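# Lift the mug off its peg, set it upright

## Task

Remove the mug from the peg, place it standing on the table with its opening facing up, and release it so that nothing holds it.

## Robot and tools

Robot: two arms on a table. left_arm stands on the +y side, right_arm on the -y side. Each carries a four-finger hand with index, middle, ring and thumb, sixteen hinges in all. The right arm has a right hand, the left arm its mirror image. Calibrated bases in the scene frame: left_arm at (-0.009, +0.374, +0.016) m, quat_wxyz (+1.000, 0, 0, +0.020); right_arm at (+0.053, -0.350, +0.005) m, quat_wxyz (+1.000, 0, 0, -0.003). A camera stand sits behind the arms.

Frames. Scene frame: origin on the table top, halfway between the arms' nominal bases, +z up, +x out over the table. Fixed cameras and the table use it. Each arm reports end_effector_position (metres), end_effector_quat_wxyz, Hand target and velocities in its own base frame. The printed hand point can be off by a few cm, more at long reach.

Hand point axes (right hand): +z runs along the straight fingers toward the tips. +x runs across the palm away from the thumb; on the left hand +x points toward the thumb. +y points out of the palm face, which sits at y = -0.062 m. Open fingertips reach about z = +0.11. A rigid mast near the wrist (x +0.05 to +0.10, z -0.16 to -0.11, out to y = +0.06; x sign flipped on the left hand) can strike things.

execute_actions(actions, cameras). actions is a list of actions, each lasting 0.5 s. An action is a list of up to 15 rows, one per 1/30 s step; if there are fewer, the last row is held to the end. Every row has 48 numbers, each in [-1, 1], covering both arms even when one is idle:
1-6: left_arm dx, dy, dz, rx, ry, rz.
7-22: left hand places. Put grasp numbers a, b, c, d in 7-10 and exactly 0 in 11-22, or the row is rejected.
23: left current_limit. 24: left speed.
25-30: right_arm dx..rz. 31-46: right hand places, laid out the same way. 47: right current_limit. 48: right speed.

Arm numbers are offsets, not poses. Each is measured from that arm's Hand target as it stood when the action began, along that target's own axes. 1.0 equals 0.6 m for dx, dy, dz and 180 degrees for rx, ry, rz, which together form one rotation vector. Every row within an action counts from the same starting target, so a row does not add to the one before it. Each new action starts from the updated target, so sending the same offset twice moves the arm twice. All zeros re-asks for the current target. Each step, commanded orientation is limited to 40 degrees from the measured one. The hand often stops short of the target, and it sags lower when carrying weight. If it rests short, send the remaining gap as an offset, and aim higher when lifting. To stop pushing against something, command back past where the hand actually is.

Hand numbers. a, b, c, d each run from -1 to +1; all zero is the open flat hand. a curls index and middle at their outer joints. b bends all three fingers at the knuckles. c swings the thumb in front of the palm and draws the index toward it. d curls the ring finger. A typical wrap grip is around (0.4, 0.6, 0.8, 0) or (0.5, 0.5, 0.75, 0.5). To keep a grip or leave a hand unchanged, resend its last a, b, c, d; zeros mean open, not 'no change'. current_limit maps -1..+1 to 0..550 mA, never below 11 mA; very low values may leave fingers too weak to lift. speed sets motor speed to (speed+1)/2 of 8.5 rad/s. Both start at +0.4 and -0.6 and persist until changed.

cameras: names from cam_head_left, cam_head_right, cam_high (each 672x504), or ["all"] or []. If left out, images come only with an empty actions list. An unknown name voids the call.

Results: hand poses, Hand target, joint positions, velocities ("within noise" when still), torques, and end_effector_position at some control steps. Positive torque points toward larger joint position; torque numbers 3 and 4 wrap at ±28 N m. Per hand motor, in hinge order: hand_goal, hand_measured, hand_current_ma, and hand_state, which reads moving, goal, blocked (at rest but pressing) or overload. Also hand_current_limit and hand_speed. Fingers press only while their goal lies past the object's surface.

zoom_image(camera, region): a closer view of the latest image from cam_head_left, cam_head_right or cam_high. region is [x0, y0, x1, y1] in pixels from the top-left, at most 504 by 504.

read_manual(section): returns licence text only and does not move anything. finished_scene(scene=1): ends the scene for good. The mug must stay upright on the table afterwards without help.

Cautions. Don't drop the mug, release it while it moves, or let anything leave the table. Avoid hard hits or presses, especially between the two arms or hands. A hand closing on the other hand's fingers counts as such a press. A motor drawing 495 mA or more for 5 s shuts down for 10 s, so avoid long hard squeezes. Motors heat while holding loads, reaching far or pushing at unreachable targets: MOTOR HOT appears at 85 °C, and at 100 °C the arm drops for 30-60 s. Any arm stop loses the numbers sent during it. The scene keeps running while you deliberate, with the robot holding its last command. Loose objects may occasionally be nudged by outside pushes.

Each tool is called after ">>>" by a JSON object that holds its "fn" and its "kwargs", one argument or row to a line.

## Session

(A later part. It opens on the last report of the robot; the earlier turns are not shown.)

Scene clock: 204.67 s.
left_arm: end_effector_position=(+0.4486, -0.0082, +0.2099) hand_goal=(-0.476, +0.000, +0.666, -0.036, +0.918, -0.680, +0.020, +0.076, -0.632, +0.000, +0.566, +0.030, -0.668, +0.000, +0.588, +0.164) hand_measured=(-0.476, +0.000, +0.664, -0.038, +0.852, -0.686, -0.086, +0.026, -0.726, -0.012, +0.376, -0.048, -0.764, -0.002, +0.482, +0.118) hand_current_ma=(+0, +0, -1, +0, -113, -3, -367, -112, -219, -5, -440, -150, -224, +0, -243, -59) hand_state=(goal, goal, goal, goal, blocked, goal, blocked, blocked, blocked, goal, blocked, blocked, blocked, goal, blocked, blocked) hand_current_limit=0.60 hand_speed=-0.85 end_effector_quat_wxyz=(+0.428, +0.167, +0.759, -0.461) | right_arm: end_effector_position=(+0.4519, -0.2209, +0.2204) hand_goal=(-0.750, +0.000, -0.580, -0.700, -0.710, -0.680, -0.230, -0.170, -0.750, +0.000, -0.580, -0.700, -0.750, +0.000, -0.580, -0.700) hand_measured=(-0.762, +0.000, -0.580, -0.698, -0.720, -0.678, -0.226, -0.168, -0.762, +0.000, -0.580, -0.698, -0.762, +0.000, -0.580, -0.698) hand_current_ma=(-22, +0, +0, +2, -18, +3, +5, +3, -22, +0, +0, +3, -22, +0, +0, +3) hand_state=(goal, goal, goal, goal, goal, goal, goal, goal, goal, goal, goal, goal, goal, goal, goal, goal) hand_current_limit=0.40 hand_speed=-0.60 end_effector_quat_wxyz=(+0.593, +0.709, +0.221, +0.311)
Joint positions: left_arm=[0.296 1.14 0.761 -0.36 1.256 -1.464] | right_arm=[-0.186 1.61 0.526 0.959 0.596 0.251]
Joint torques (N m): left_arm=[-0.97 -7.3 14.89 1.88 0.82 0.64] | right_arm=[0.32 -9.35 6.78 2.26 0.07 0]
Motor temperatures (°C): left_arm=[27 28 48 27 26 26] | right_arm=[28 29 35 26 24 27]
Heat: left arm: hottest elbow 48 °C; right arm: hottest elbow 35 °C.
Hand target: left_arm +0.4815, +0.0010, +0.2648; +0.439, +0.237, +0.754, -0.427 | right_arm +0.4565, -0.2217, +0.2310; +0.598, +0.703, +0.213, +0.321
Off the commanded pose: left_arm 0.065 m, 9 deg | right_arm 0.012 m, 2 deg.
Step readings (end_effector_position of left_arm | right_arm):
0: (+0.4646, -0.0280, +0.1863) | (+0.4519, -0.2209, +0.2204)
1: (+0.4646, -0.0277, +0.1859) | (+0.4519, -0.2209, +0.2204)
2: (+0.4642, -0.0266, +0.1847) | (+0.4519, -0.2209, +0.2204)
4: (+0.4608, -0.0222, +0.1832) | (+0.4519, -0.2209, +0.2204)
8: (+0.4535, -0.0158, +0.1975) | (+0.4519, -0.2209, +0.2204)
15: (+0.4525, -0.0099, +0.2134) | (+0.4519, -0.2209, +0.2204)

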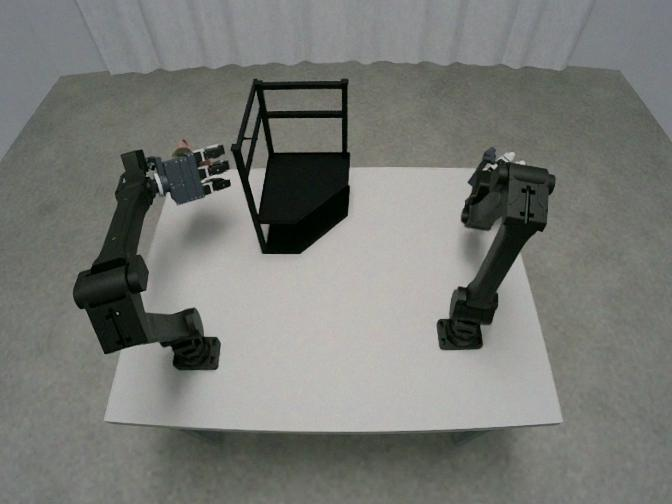

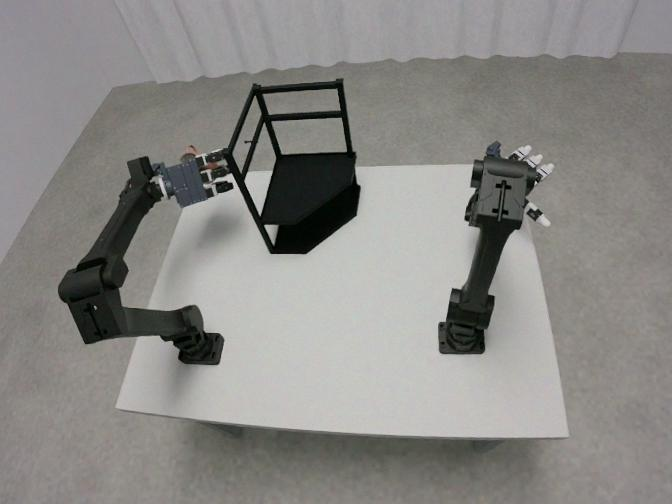

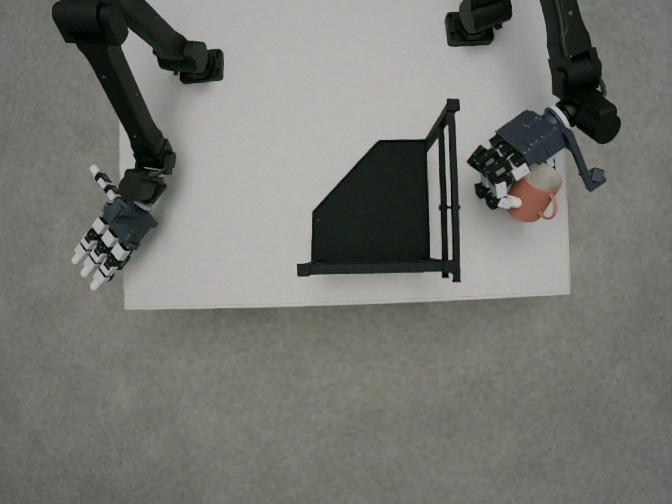

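>>> {"fn": "execute_actions", "kwargs": {
  "actions": [
    [[0.016,-0.0026,-0.0508,-0.0289,0.05,-0.1022, 0.71,0.05,1,0.73,0,0,0,0,0,0,0,0,0,0,0,0, 0.6,-0.85, 0,0,0,0,0,0, 0,0,0,0,0,0,0,0,0,0,0,0,0,0,0,0, 0.4,-0.6]]
  ],
  "cameras": ["all"]
}}

>>> {"fn": "zoom_image", "kwargs": {
  "camera": "cam_high",
  "region": [440, 80, 620, 260]
}}

>>> {"fn": "zoom_image", "kwargs": {
  "camera": "cam_head_left",
  "region": [130, 100, 290, 240]
}}

Scene clock: 207.03 s.
left_arm: end_effector_position=(+0.4321, +0.0159, +0.2163) hand_goal=(-0.476, +0.000, +0.666, -0.036, +0.918, -0.680, +0.020, +0.076, -0.632, +0.000, +0.566, +0.030, -0.668, +0.000, +0.588, +0.164) hand_measured=(-0.474, +0.000, +0.664, -0.038, +0.852, -0.686, -0.086, +0.026, -0.726, -0.012, +0.376, -0.048, -0.764, -0.002, +0.482, +0.118) hand_current_ma=(+0, +0, -1, +0, -113, -3, -367, -112, -219, -5, -440, -150, -224, +0, -243, -59) hand_state=(goal, goal, goal, goal, blocked, goal, blocked, blocked, blocked, goal, blocked, blocked, blocked, goal, blocked, blocked) hand_current_limit=0.60 hand_speed=-0.85 end_effector_quat_wxyz=(+0.280, +0.077, +0.842, -0.454) | right_arm: end_effector_position=(+0.4519, -0.2209, +0.2204) hand_goal=(-0.750, +0.000, -0.580, -0.700, -0.710, -0.680, -0.230, -0.170, -0.750, +0.000, -0.580, -0.700, -0.750, +0.000, -0.580, -0.700) hand_measured=(-0.762, +0.000, -0.580, -0.698, -0.720, -0.678, -0.226, -0.168, -0.762, +0.000, -0.580, -0.698, -0.762, +0.000, -0.580, -0.698) hand_current_ma=(-22, +0, +0, +2, -18, +3, +5, +3, -22, +0, +0, +3, -22, +0, +0, +3) hand_state=(goal, goal, goal, goal, goal, goal, goal, goal, goal, goal, goal, goal, goal, goal, goal, goal) hand_current_limit=0.40 hand_speed=-0.60 end_effector_quat_wxyz=(+0.593, +0.709, +0.221, +0.311)
Joint positions: left_arm=[0.307 1.253 1.052 -1.055 1.1 -1.276] | right_arm=[-0.186 1.61 0.526 0.959 0.596 0.251]
Joint torques (N m): left_arm=[-0.56 -9.52 14.37 1.13 1.14 0.52] | right_arm=[0.5 -9.35 6.68 2.28 0.08 -0.01]
Heat: left arm: hottest elbow 49 °C; right arm: hottest elbow 35 °C.
Hand target: left_arm +0.4615, +0.0259, +0.2648; +0.315, +0.126, +0.833, -0.437 | right_arm +0.4565, -0.2217, +0.2310; +0.598, +0.703, +0.213, +0.321
Off the commanded pose: left_arm 0.058 m, 7 deg | right_arm 0.012 m, 2 deg.
Step readings (end_effector_position of left_arm | right_arm):
0: (+0.4486, -0.0082, +0.2100) | (+0.4519, -0.2209, +0.2204)
1: (+0.4485, -0.0077, +0.2096) | (+0.4519, -0.2209, +0.2204)
2: (+0.4473, -0.0053, +0.2077) | (+0.4519, -0.2209, +0.2204)
4: (+0.4415, +0.0006, +0.2041) | (+0.4519, -0.2209, +0.2204)
8: (+0.4318, +0.0101, +0.2096) | (+0.4519, -0.2209, +0.2204)
15: (+0.4320, +0.0149, +0.2211) | (+0.4519, -0.2209, +0.2204)

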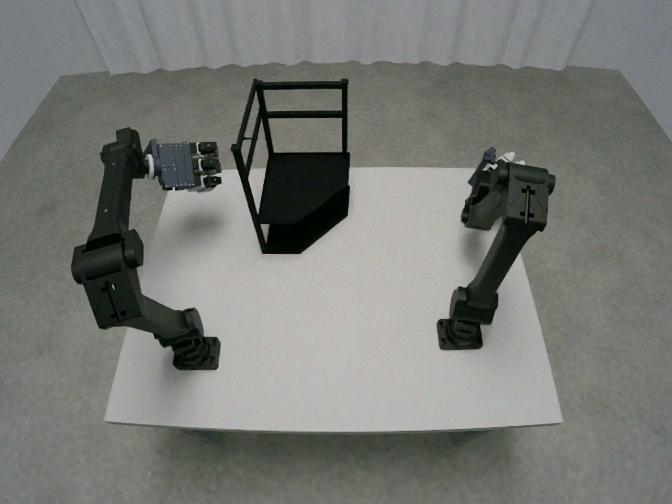

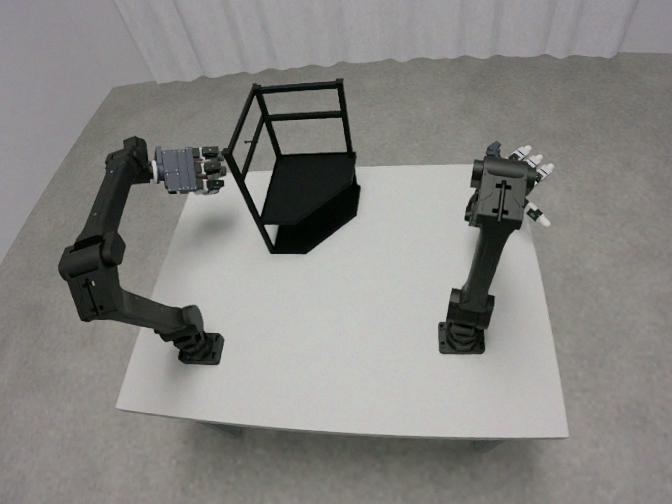

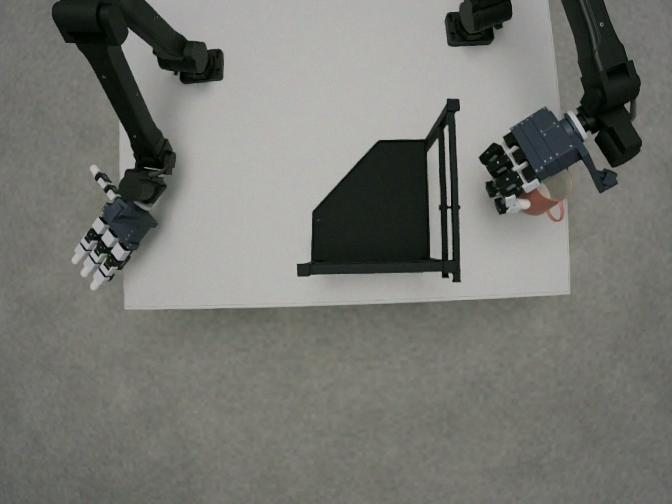

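Scaled by 2.800 from the camera's 672x504 image, which has a finer 960x720 frame.

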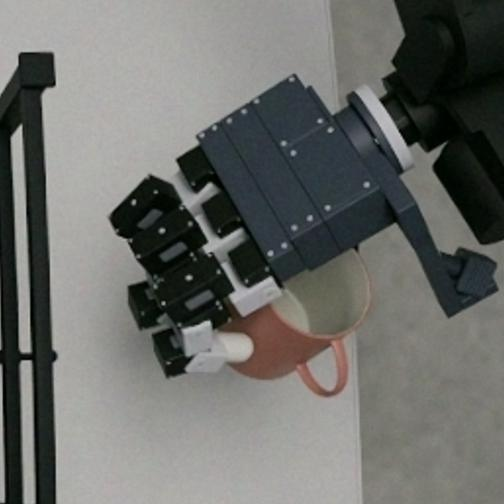

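Scaled by 3.150 from the camera's 672x504 image, which has a finer 960x720 frame.

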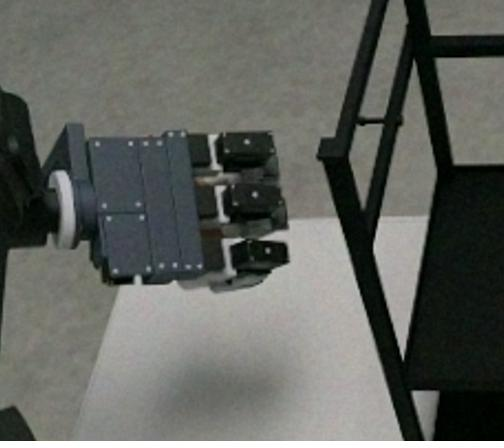

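>>> {"fn": "execute_actions", "kwargs": {
  "actions": [
    [[0,0,0,-0.0289,0.05,-0.1022, 0.71,0.05,1,0.73,0,0,0,0,0,0,0,0,0,0,0,0, 0.6,-0.85, 0,0,0,0,0,0, 0,0,0,0,0,0,0,0,0,0,0,0,0,0,0,0, 0.4,-0.6]]
  ],
  "cameras": ["all"]
}}

>>> {"fn": "zoom_image", "kwargs": {
  "camera": "cam_high",
  "region": [450, 80, 630, 260]
}}

>>> {"fn": "zoom_image", "kwargs": {
  "camera": "cam_head_left",
  "region": [130, 100, 290, 240]
}}

Scene clock: 208.60 s.
left_arm: end_effector_position=(+0.4356, +0.0238, +0.2249) hand_goal=(-0.476, +0.000, +0.666, -0.036, +0.918, -0.680, +0.020, +0.076, -0.632, +0.000, +0.566, +0.030, -0.668, +0.000, +0.588, +0.164) hand_measured=(-0.474, +0.000, +0.664, -0.038, +0.852, -0.686, -0.086, +0.026, -0.726, -0.012, +0.376, -0.048, -0.764, -0.002, +0.482, +0.118) hand_current_ma=(+0, +0, -1, +0, -113, -3, -367, -112, -219, -5, -440, -150, -224, +0, -243, -59) hand_state=(goal, goal, goal, goal, blocked, goal, blocked, blocked, blocked, goal, blocked, blocked, blocked, goal, blocked, blocked) hand_current_limit=0.60 hand_speed=-0.85 end_effector_quat_wxyz=(+0.142, -0.021, +0.886, -0.441) | right_arm: end_effector_position=(+0.4519, -0.2209, +0.2204) hand_goal=(-0.750, +0.000, -0.580, -0.700, -0.710, -0.680, -0.230, -0.170, -0.750, +0.000, -0.580, -0.700, -0.750, +0.000, -0.580, -0.700) hand_measured=(-0.762, +0.000, -0.580, -0.698, -0.720, -0.678, -0.226, -0.168, -0.762, +0.000, -0.580, -0.698, -0.762, +0.000, -0.580, -0.698) hand_current_ma=(-22, +0, +0, +2, -18, +3, +5, +3, -22, +0, +0, +3, -22, +0, +0, +3) hand_state=(goal, goal, goal, goal, goal, goal, goal, goal, goal, goal, goal, goal, goal, goal, goal, goal) hand_current_limit=0.40 hand_speed=-0.60 end_effector_quat_wxyz=(+0.593, +0.709, +0.221, +0.311)
Joint positions: left_arm=[0.268 1.418 1.299 -1.356 0.961 -1.4] | right_arm=[-0.186 1.61 0.526 0.959 0.596 0.251]
Joint torques (N m): left_arm=[-1.32 -12.34 13.97 0.39 1.02 0.29] | right_arm=[0.44 -9.35 6.72 2.3 0.07 -0.02]
Heat: left arm: hottest elbow 50 °C; right arm: hottest elbow 35 °C.
Hand target: left_arm +0.4615, +0.0259, +0.2647; +0.181, +0.011, +0.883, -0.433 | right_arm +0.4565, -0.2217, +0.2310; +0.598, +0.703, +0.213, +0.321
Off the commanded pose: left_arm 0.048 m, 6 deg | right_arm 0.012 m, 2 deg.
Step readings (end_effector_position of left_arm | right_arm):
0: (+0.4321, +0.0159, +0.2164) | (+0.4519, -0.2209, +0.2204)
1: (+0.4319, +0.0163, +0.2162) | (+0.4519, -0.2209, +0.2204)
2: (+0.4301, +0.0195, +0.2155) | (+0.4519, -0.2209, +0.2204)
4: (+0.4286, +0.0233, +0.2162) | (+0.4519, -0.2209, +0.2204)
8: (+0.4389, +0.0273, +0.2234) | (+0.4519, -0.2209, +0.2204)
15: (+0.4379, +0.0244, +0.2235) | (+0.4519, -0.2209, +0.2204)

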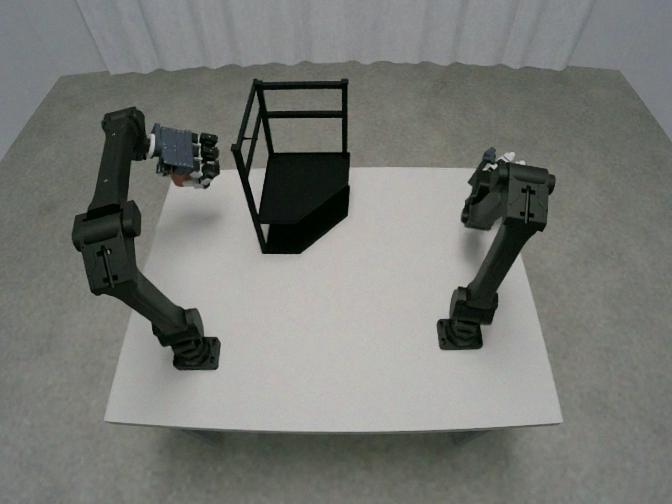

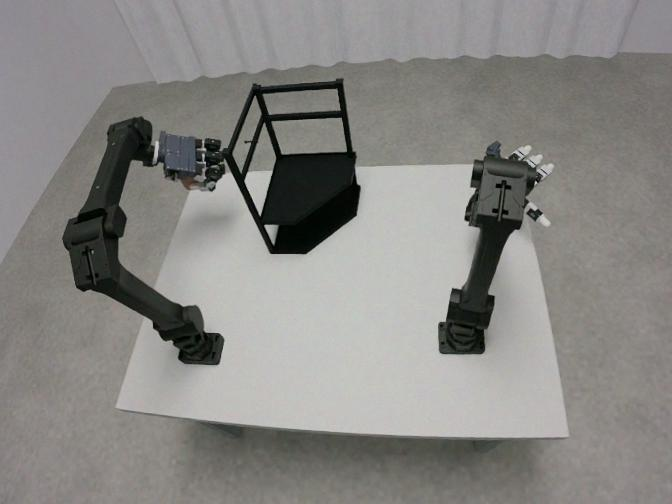

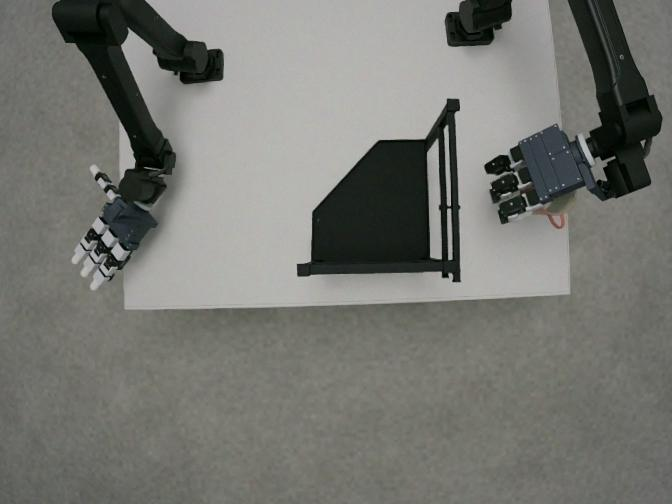

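Scaled by 2.800 from the camera's 672x504 image, which has a finer 960x720 frame.

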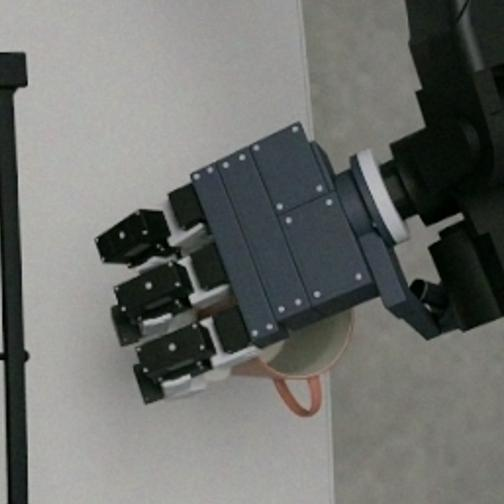

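Scaled by 3.150 from the camera's 672x504 image, which has a finer 960x720 frame.

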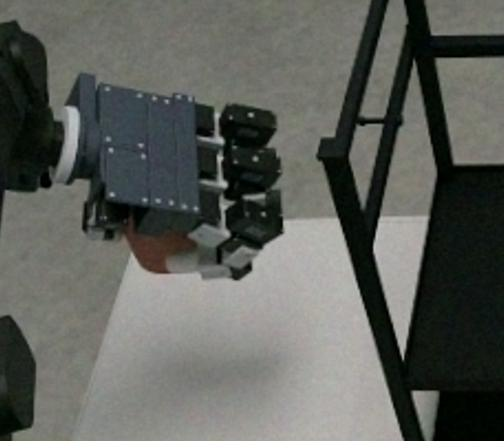

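>>> {"fn": "zoom_image", "kwargs": {
  "camera": "cam_head_left",
  "region": [150, 120, 230, 200]
}}

>>> {"fn": "zoom_image", "kwargs": {
  "camera": "cam_head_right",
  "region": [150, 120, 230, 200]
}}

>>> {"fn": "zoom_image", "kwargs": {
  "camera": "cam_high",
  "region": [490, 150, 590, 250]
}}

Scaled by 6.300 from the camera's 672x504 image, which has a finer 960x720 frame.

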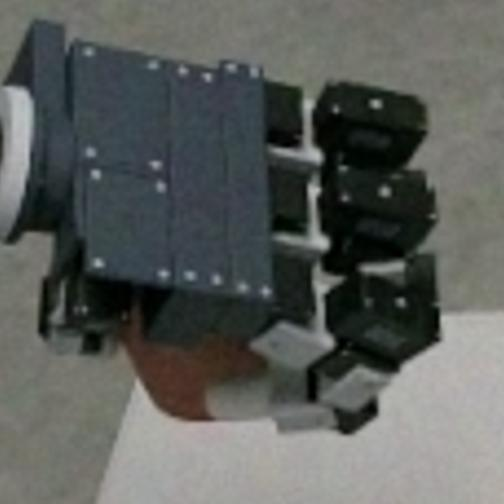

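Scaled by 6.300 from the camera's 672x504 image, which has a finer 960x720 frame.

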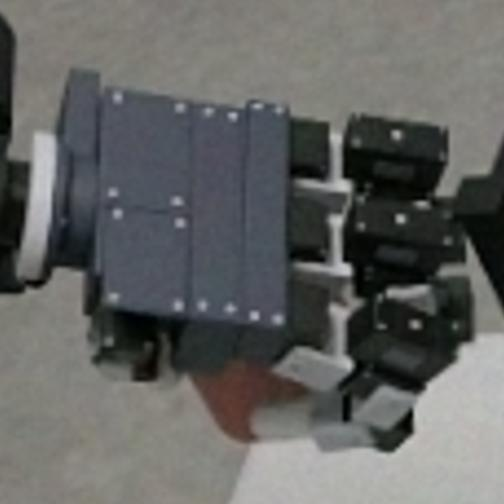

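Scaled by 5.040 from the camera's 672x504 image, which has a finer 960x720 frame.

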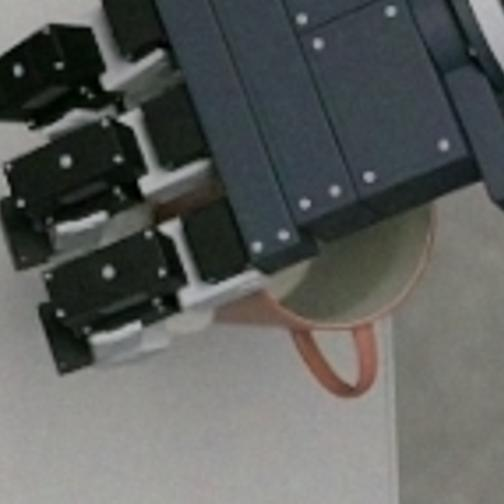

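>>> {"fn": "zoom_image", "kwargs": {
  "camera": "cam_high",
  "region": [530, 180, 580, 230]
}}

Scaled by 10.080 from the camera's 672x504 image, which has a finer 960x720 frame.

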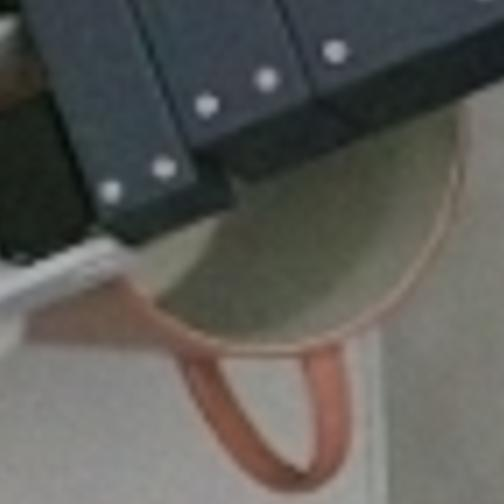

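>>> {"fn": "execute_actions", "kwargs": {
  "actions": [
    [[0.0137,0.0317,0.0233,0,-0.0136,0.0298, 0.71,0.05,1,0.73,0,0,0,0,0,0,0,0,0,0,0,0, 0.6,-0.85, 0,0,0,0,0,0, 0,0,0,0,0,0,0,0,0,0,0,0,0,0,0,0, 0.4,-0.6],[0.0274,0.0634,0.0467,0,-0.0136,0.0298, 0.71,0.05,1,0.73,0,0,0,0,0,0,0,0,0,0,0,0, 0.6,-0.85, 0,0,0,0,0,0, 0,0,0,0,0,0,0,0,0,0,0,0,0,0,0,0, 0.4,-0.6]]
  ],
  "cameras": ["all"]
}}

>>> {"fn": "zoom_image", "kwargs": {
  "camera": "cam_high",
  "region": [500, 150, 600, 250]
}}

>>> {"fn": "zoom_image", "kwargs": {
  "camera": "cam_head_left",
  "region": [140, 120, 240, 220]
}}

Scene clock: 214.53 s.
left_arm: end_effector_position=(+0.4543, +0.0283, +0.1940) hand_goal=(-0.476, +0.000, +0.666, -0.036, +0.918, -0.680, +0.020, +0.076, -0.632, +0.000, +0.566, +0.030, -0.668, +0.000, +0.588, +0.164) hand_measured=(-0.474, +0.000, +0.664, -0.038, +0.852, -0.686, -0.086, +0.026, -0.726, -0.012, +0.376, -0.048, -0.764, -0.002, +0.482, +0.118) hand_current_ma=(+0, +0, -1, +0, -113, -2, -367, -112, -219, -5, -440, -150, -224, +0, -243, -59) hand_state=(goal, goal, goal, goal, blocked, goal, blocked, blocked, blocked, goal, blocked, blocked, blocked, goal, blocked, blocked) hand_current_limit=0.60 hand_speed=-0.85 end_effector_quat_wxyz=(+0.189, +0.016, +0.883, -0.430) | right_arm: end_effector_position=(+0.4519, -0.2209, +0.2204) hand_goal=(-0.750, +0.000, -0.580, -0.700, -0.710, -0.680, -0.230, -0.170, -0.750, +0.000, -0.580, -0.700, -0.750, +0.000, -0.580, -0.700) hand_measured=(-0.762, +0.000, -0.580, -0.698, -0.720, -0.678, -0.226, -0.168, -0.762, +0.000, -0.580, -0.698, -0.762, +0.000, -0.580, -0.698) hand_current_ma=(-22, +0, +0, +2, -18, +3, +5, +3, -22, +0, +0, +3, -22, +0, +0, +3) hand_state=(goal, goal, goal, goal, goal, goal, goal, goal, goal, goal, goal, goal, goal, goal, goal, goal) hand_current_limit=0.40 hand_speed=-0.60 end_effector_quat_wxyz=(+0.593, +0.709, +0.221, +0.311)
Joint positions: left_arm=[0.268 1.418 1.209 -1.175 0.965 -1.364] | right_arm=[-0.186 1.61 0.526 0.959 0.596 0.251]
Joint torques (N m): left_arm=[-0.32 -13.74 8.34 1.55 1.18 0.4] | right_arm=[0.5 -9.29 6.74 2.29 0.06 -0.01]
Heat: left arm: hottest elbow 52 °C; right arm: hottest elbow 35 °C.
Hand target: left_arm +0.4615, +0.0260, +0.2146; +0.220, +0.043, +0.878, -0.424 | right_arm +0.4565, -0.2217, +0.2310; +0.598, +0.703, +0.213, +0.321
Off the commanded pose: left_arm 0.022 m, 5 deg | right_arm 0.012 m, 2 deg.
Step readings (end_effector_position of left_arm | right_arm):
0: (+0.4356, +0.0238, +0.2249) | (+0.4519, -0.2209, +0.2204)
1: (+0.4356, +0.0238, +0.2249) | (+0.4519, -0.2209, +0.2204)
2: (+0.4368, +0.0242, +0.2250) | (+0.4519, -0.2209, +0.2204)
4: (+0.4455, +0.0265, +0.2238) | (+0.4519, -0.2209, +0.2204)
8: (+0.4560, +0.0289, +0.2112) | (+0.4519, -0.2209, +0.2204)
15: (+0.4518, +0.0278, +0.1937) | (+0.4519, -0.2209, +0.2204)

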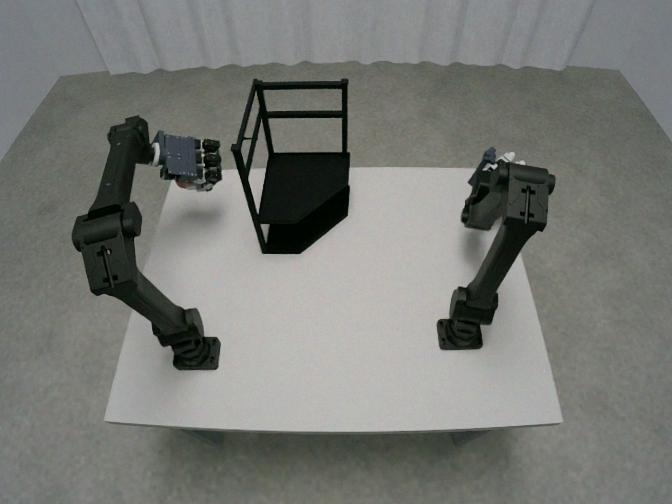

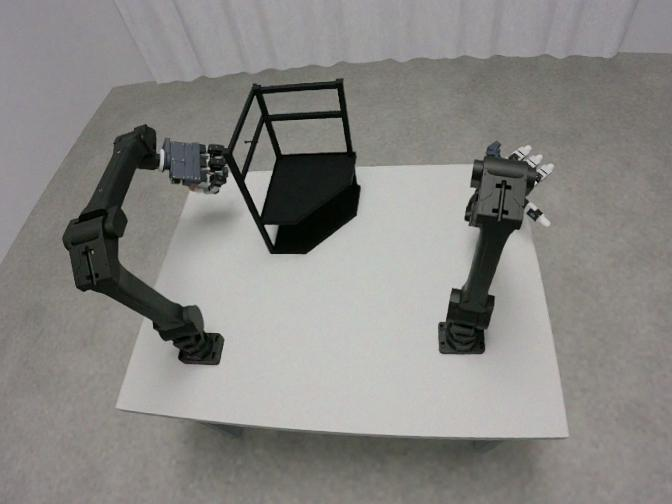

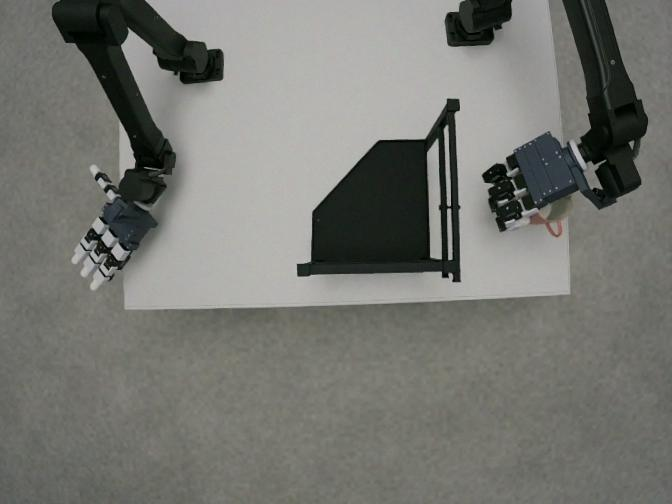

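Scaled by 5.040 from the camera's 672x504 image, which has a finer 960x720 frame.

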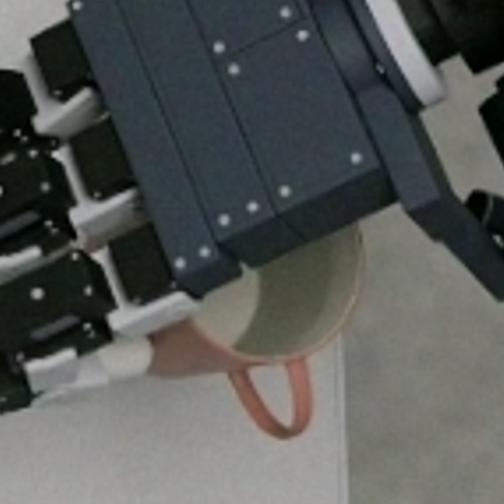

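Scaled by 5.040 from the camera's 672x504 image, which has a finer 960x720 frame.

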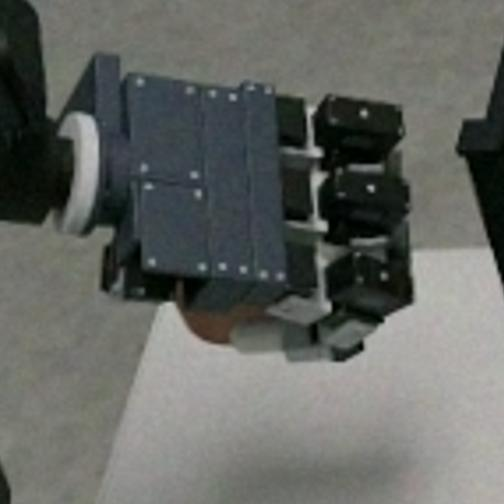

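>>> {"fn": "execute_actions", "kwargs": {
  "actions": [
    [[0.0212,0.0363,0.0273,0,0,0, 0.71,0.05,1,0.73,0,0,0,0,0,0,0,0,0,0,0,0, 0.6,-0.85, 0,0,0,0,0,0, 0,0,0,0,0,0,0,0,0,0,0,0,0,0,0,0, 0.4,-0.6],[0.0423,0.0726,0.0546,0,0,0, 0.71,0.05,1,0.73,0,0,0,0,0,0,0,0,0,0,0,0, 0.6,-0.85, 0,0,0,0,0,0, 0,0,0,0,0,0,0,0,0,0,0,0,0,0,0,0, 0.4,-0.6]]
  ],
  "cameras": ["all"]
}}

>>> {"fn": "zoom_image", "kwargs": {
  "camera": "cam_high",
  "region": [490, 150, 590, 250]
}}

>>> {"fn": "zoom_image", "kwargs": {
  "camera": "cam_head_left",
  "region": [140, 120, 240, 220]
}}

>>> {"fn": "zoom_image", "kwargs": {
  "camera": "cam_head_right",
  "region": [140, 120, 240, 220]
}}

Scene clock: 216.63 s.
left_arm: end_effector_position=(+0.4517, +0.0271, +0.1400) hand_goal=(-0.476, +0.000, +0.666, -0.036, +0.918, -0.680, +0.020, +0.076, -0.632, +0.000, +0.566, +0.030, -0.668, +0.000, +0.588, +0.164) hand_measured=(-0.474, +0.000, +0.664, -0.038, +0.852, -0.686, -0.086, +0.026, -0.726, -0.012, +0.376, -0.048, -0.764, -0.002, +0.482, +0.118) hand_current_ma=(+0, +0, -1, +0, -113, -2, -367, -112, -219, -5, -440, -150, -224, +0, -243, -59) hand_state=(goal, goal, goal, goal, blocked, goal, blocked, blocked, blocked, goal, blocked, blocked, blocked, goal, blocked, blocked) hand_current_limit=0.60 hand_speed=-0.85 end_effector_quat_wxyz=(+0.197, +0.024, +0.882, -0.428) | right_arm: end_effector_position=(+0.4519, -0.2209, +0.2204) hand_goal=(-0.750, +0.000, -0.580, -0.700, -0.710, -0.680, -0.230, -0.170, -0.750, +0.000, -0.580, -0.700, -0.750, +0.000, -0.580, -0.700) hand_measured=(-0.762, +0.000, -0.580, -0.698, -0.720, -0.678, -0.226, -0.168, -0.762, +0.000, -0.580, -0.698, -0.762, +0.000, -0.580, -0.698) hand_current_ma=(-22, +0, +0, +2, -18, +3, +5, +3, -22, +0, +0, +3, -22, +0, +0, +3) hand_state=(goal, goal, goal, goal, goal, goal, goal, goal, goal, goal, goal, goal, goal, goal, goal, goal) hand_current_limit=0.40 hand_speed=-0.60 end_effector_quat_wxyz=(+0.593, +0.709, +0.221, +0.311)
Joint positions: left_arm=[0.268 1.442 1.083 -1.013 0.968 -1.354] | right_arm=[-0.186 1.61 0.526 0.959 0.596 0.251]
Joint torques (N m): left_arm=[-0.73 -12.51 8.01 1.44 1.1 0.32] | right_arm=[0.26 -9.29 6.69 2.35 0.09 0]
Heat: left arm: hottest elbow 52 °C; right arm: hottest elbow 35 °C.
Hand target: left_arm +0.4616, +0.0259, +0.1548; +0.220, +0.043, +0.878, -0.424 | right_arm +0.4565, -0.2217, +0.2310; +0.598, +0.703, +0.213, +0.321
Off the commanded pose: left_arm 0.018 m, 4 deg | right_arm 0.012 m, 2 deg.
Step readings (end_effector_position of left_arm | right_arm):
0: (+0.4543, +0.0283, +0.1940) | (+0.4519, -0.2209, +0.2204)
1: (+0.4544, +0.0283, +0.1939) | (+0.4519, -0.2209, +0.2204)
2: (+0.4550, +0.0283, +0.1926) | (+0.4519, -0.2209, +0.2204)
4: (+0.4575, +0.0284, +0.1849) | (+0.4519, -0.2209, +0.2204)
8: (+0.4505, +0.0266, +0.1579) | (+0.4519, -0.2209, +0.2204)
15: (+0.4495, +0.0265, +0.1396) | (+0.4519, -0.2209, +0.2204)

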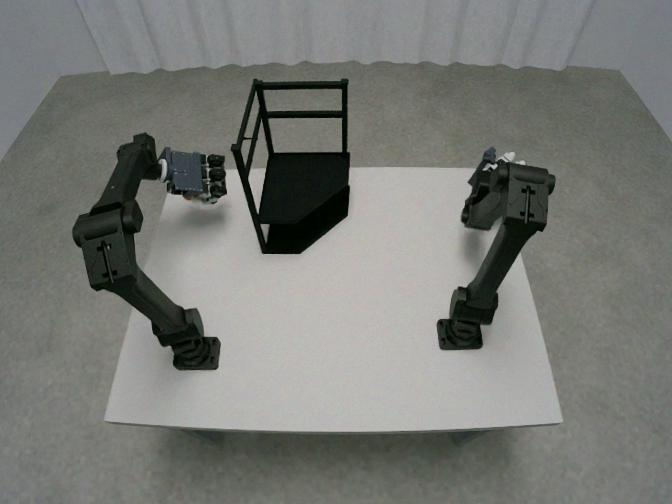

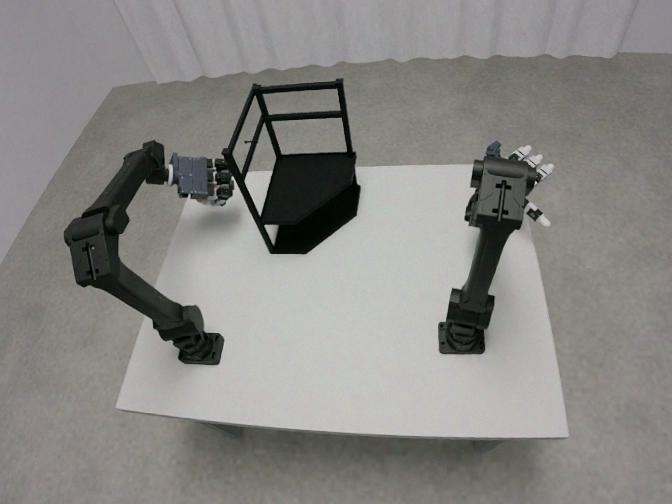

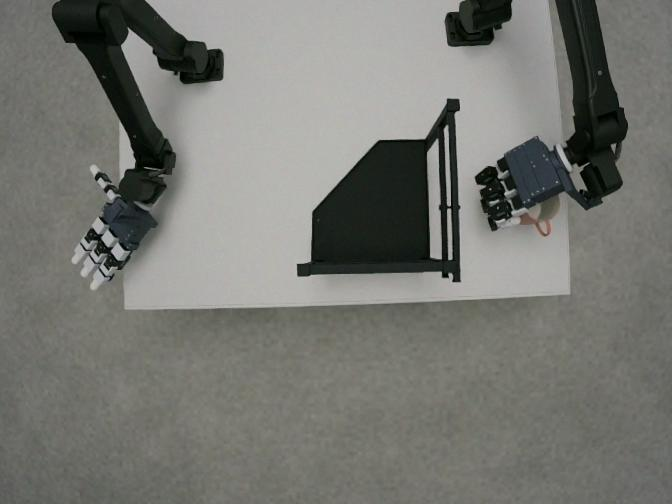

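Scaled by 5.040 from the camera's 672x504 image, which has a finer 960x720 frame.

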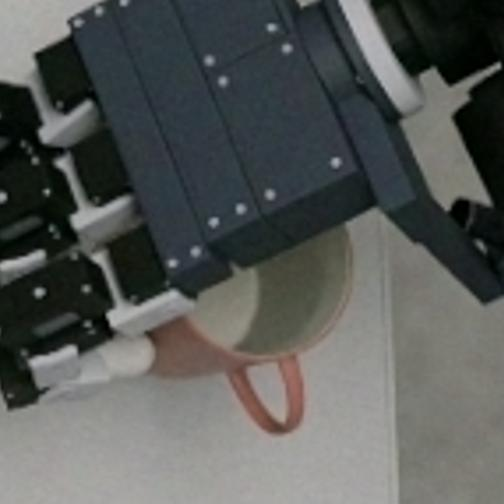

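Scaled by 5.040 from the camera's 672x504 image, which has a finer 960x720 frame.

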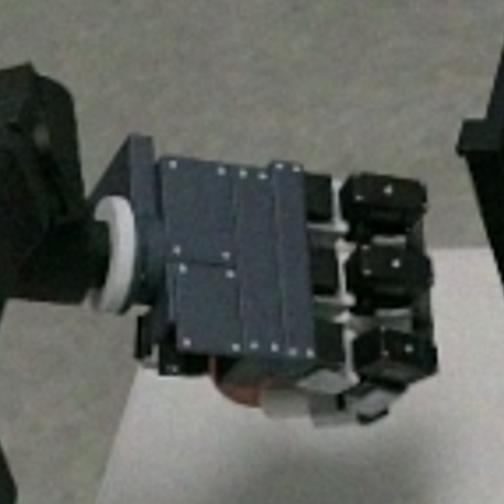

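Scaled by 5.040 from the camera's 672x504 image, which has a finer 960x720 frame.

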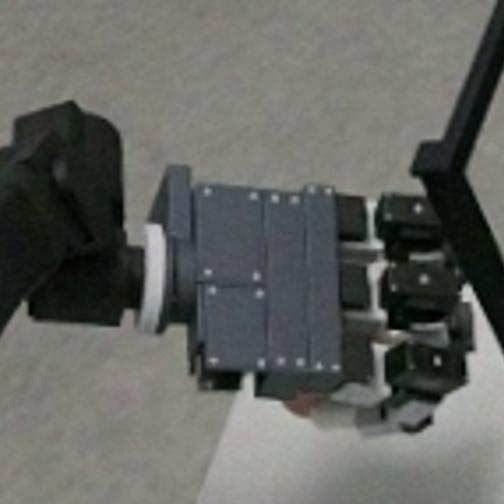

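>>> {"fn": "execute_actions", "kwargs": {
  "actions": [
    [[0.0212,0.0363,0.0273,0,0,0, 0.71,0.05,1,0.73,0,0,0,0,0,0,0,0,0,0,0,0, 0.6,-0.85, 0,0,0,0,0,0, 0,0,0,0,0,0,0,0,0,0,0,0,0,0,0,0, 0.4,-0.6],[0.0423,0.0726,0.0546,0,0,0, 0.71,0.05,1,0.73,0,0,0,0,0,0,0,0,0,0,0,0, 0.6,-0.85, 0,0,0,0,0,0, 0,0,0,0,0,0,0,0,0,0,0,0,0,0,0,0, 0.4,-0.6]]
  ],
  "cameras": ["all"]
}}

>>> {"fn": "zoom_image", "kwargs": {
  "camera": "cam_high",
  "region": [480, 150, 580, 250]
}}

>>> {"fn": "zoom_image", "kwargs": {
  "camera": "cam_head_left",
  "region": [140, 120, 240, 220]
}}

>>> {"fn": "zoom_image", "kwargs": {
  "camera": "cam_head_right",
  "region": [150, 130, 250, 230]
}}

Scene clock: 218.10 s.
left_arm: end_effector_position=(+0.4487, +0.0263, +0.0776) hand_goal=(-0.476, +0.000, +0.666, -0.036, +0.918, -0.680, +0.020, +0.076, -0.632, +0.000, +0.566, +0.030, -0.668, +0.000, +0.588, +0.164) hand_measured=(-0.474, +0.000, +0.664, -0.038, +0.852, -0.686, -0.086, +0.026, -0.726, -0.012, +0.376, -0.048, -0.764, -0.002, +0.482, +0.118) hand_current_ma=(+0, +0, -1, +0, -113, -2, -367, -112, -219, -5, -440, -150, -224, +0, -243, -59) hand_state=(goal, goal, goal, goal, blocked, goal, blocked, blocked, blocked, goal, blocked, blocked, blocked, goal, blocked, blocked) hand_current_limit=0.60 hand_speed=-0.85 end_effector_quat_wxyz=(+0.194, +0.023, +0.882, -0.429) | right_arm: end_effector_position=(+0.4519, -0.2209, +0.2204) hand_goal=(-0.750, +0.000, -0.580, -0.700, -0.710, -0.680, -0.230, -0.170, -0.750, +0.000, -0.580, -0.700, -0.750, +0.000, -0.580, -0.700) hand_measured=(-0.762, +0.000, -0.580, -0.698, -0.720, -0.678, -0.226, -0.168, -0.762, +0.000, -0.580, -0.698, -0.762, +0.000, -0.580, -0.698) hand_current_ma=(-22, +0, +0, +2, -18, +3, +5, +3, -22, +0, +0, +3, -22, +0, +0, +3) hand_state=(goal, goal, goal, goal, goal, goal, goal, goal, goal, goal, goal, goal, goal, goal, goal, goal) hand_current_limit=0.40 hand_speed=-0.60 end_effector_quat_wxyz=(+0.593, +0.709, +0.221, +0.311)
Joint positions: left_arm=[0.268 1.512 0.979 -0.846 0.968 -1.352] | right_arm=[-0.186 1.61 0.526 0.959 0.596 0.251]
Joint torques (N m): left_arm=[-0.62 -13.39 7.71 1.5 1.12 0.28] | right_arm=[0.38 -9.23 6.75 2.3 0.07 -0.02]
Heat: left arm: hottest elbow 52 °C; right arm: hottest elbow 35 °C.
Hand target: left_arm +0.4615, +0.0258, +0.0945; +0.220, +0.043, +0.878, -0.424 | right_arm +0.4565, -0.2217, +0.2310; +0.598, +0.703, +0.213, +0.321
Off the commanded pose: left_arm 0.021 m, 4 deg | right_arm 0.012 m, 2 deg.
Step readings (end_effector_position of left_arm | right_arm):
0: (+0.4517, +0.0271, +0.1400) | (+0.4519, -0.2209, +0.2204)
1: (+0.4519, +0.0271, +0.1399) | (+0.4519, -0.2209, +0.2204)
2: (+0.4525, +0.0273, +0.1389) | (+0.4519, -0.2209, +0.2204)
4: (+0.4553, +0.0279, +0.1324) | (+0.4519, -0.2209, +0.2204)
8: (+0.4517, +0.0270, +0.1050) | (+0.4519, -0.2209, +0.2204)
15: (+0.4462, +0.0256, +0.0771) | (+0.4519, -0.2209, +0.2204)

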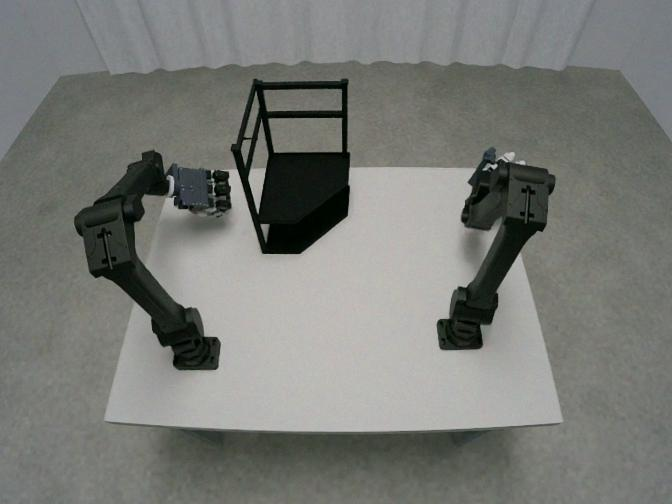

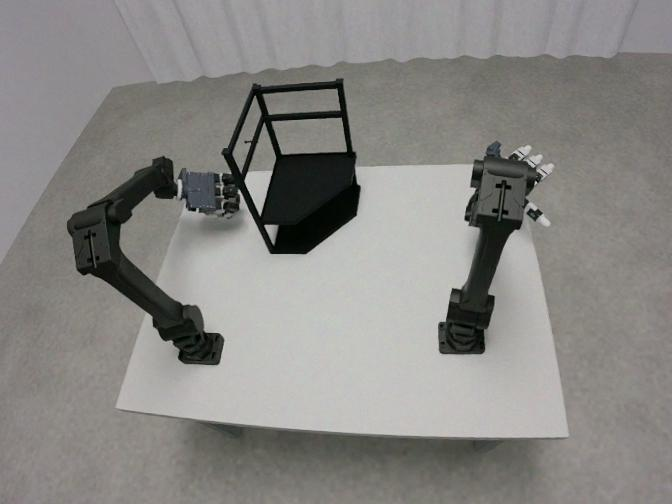

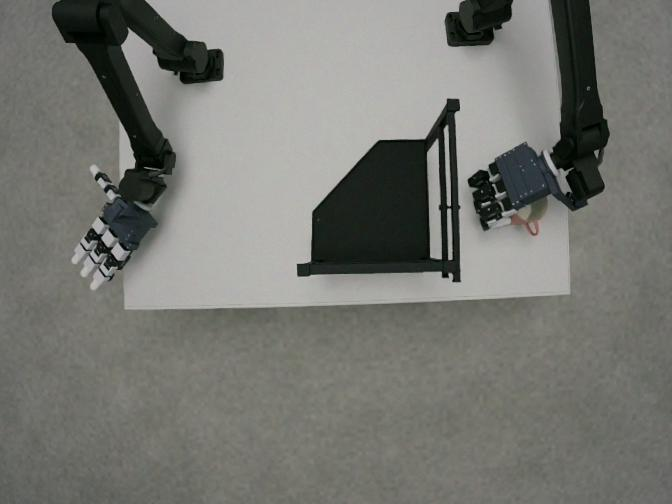

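Scaled by 5.040 from the camera's 672x504 image, which has a finer 960x720 frame.

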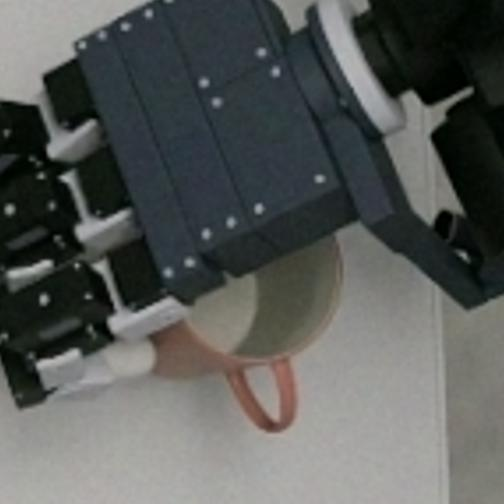

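Scaled by 5.040 from the camera's 672x504 image, which has a finer 960x720 frame.

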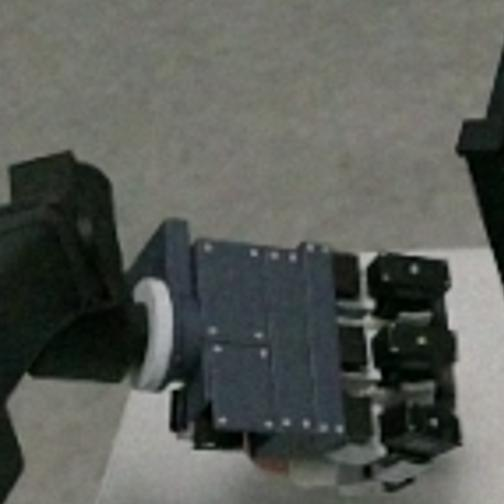

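Scaled by 5.040 from the camera's 672x504 image, which has a finer 960x720 frame.

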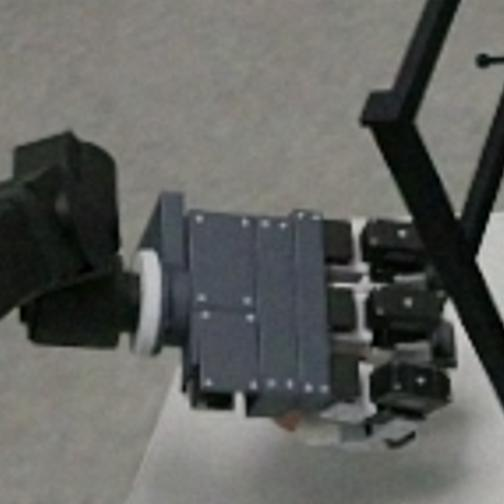

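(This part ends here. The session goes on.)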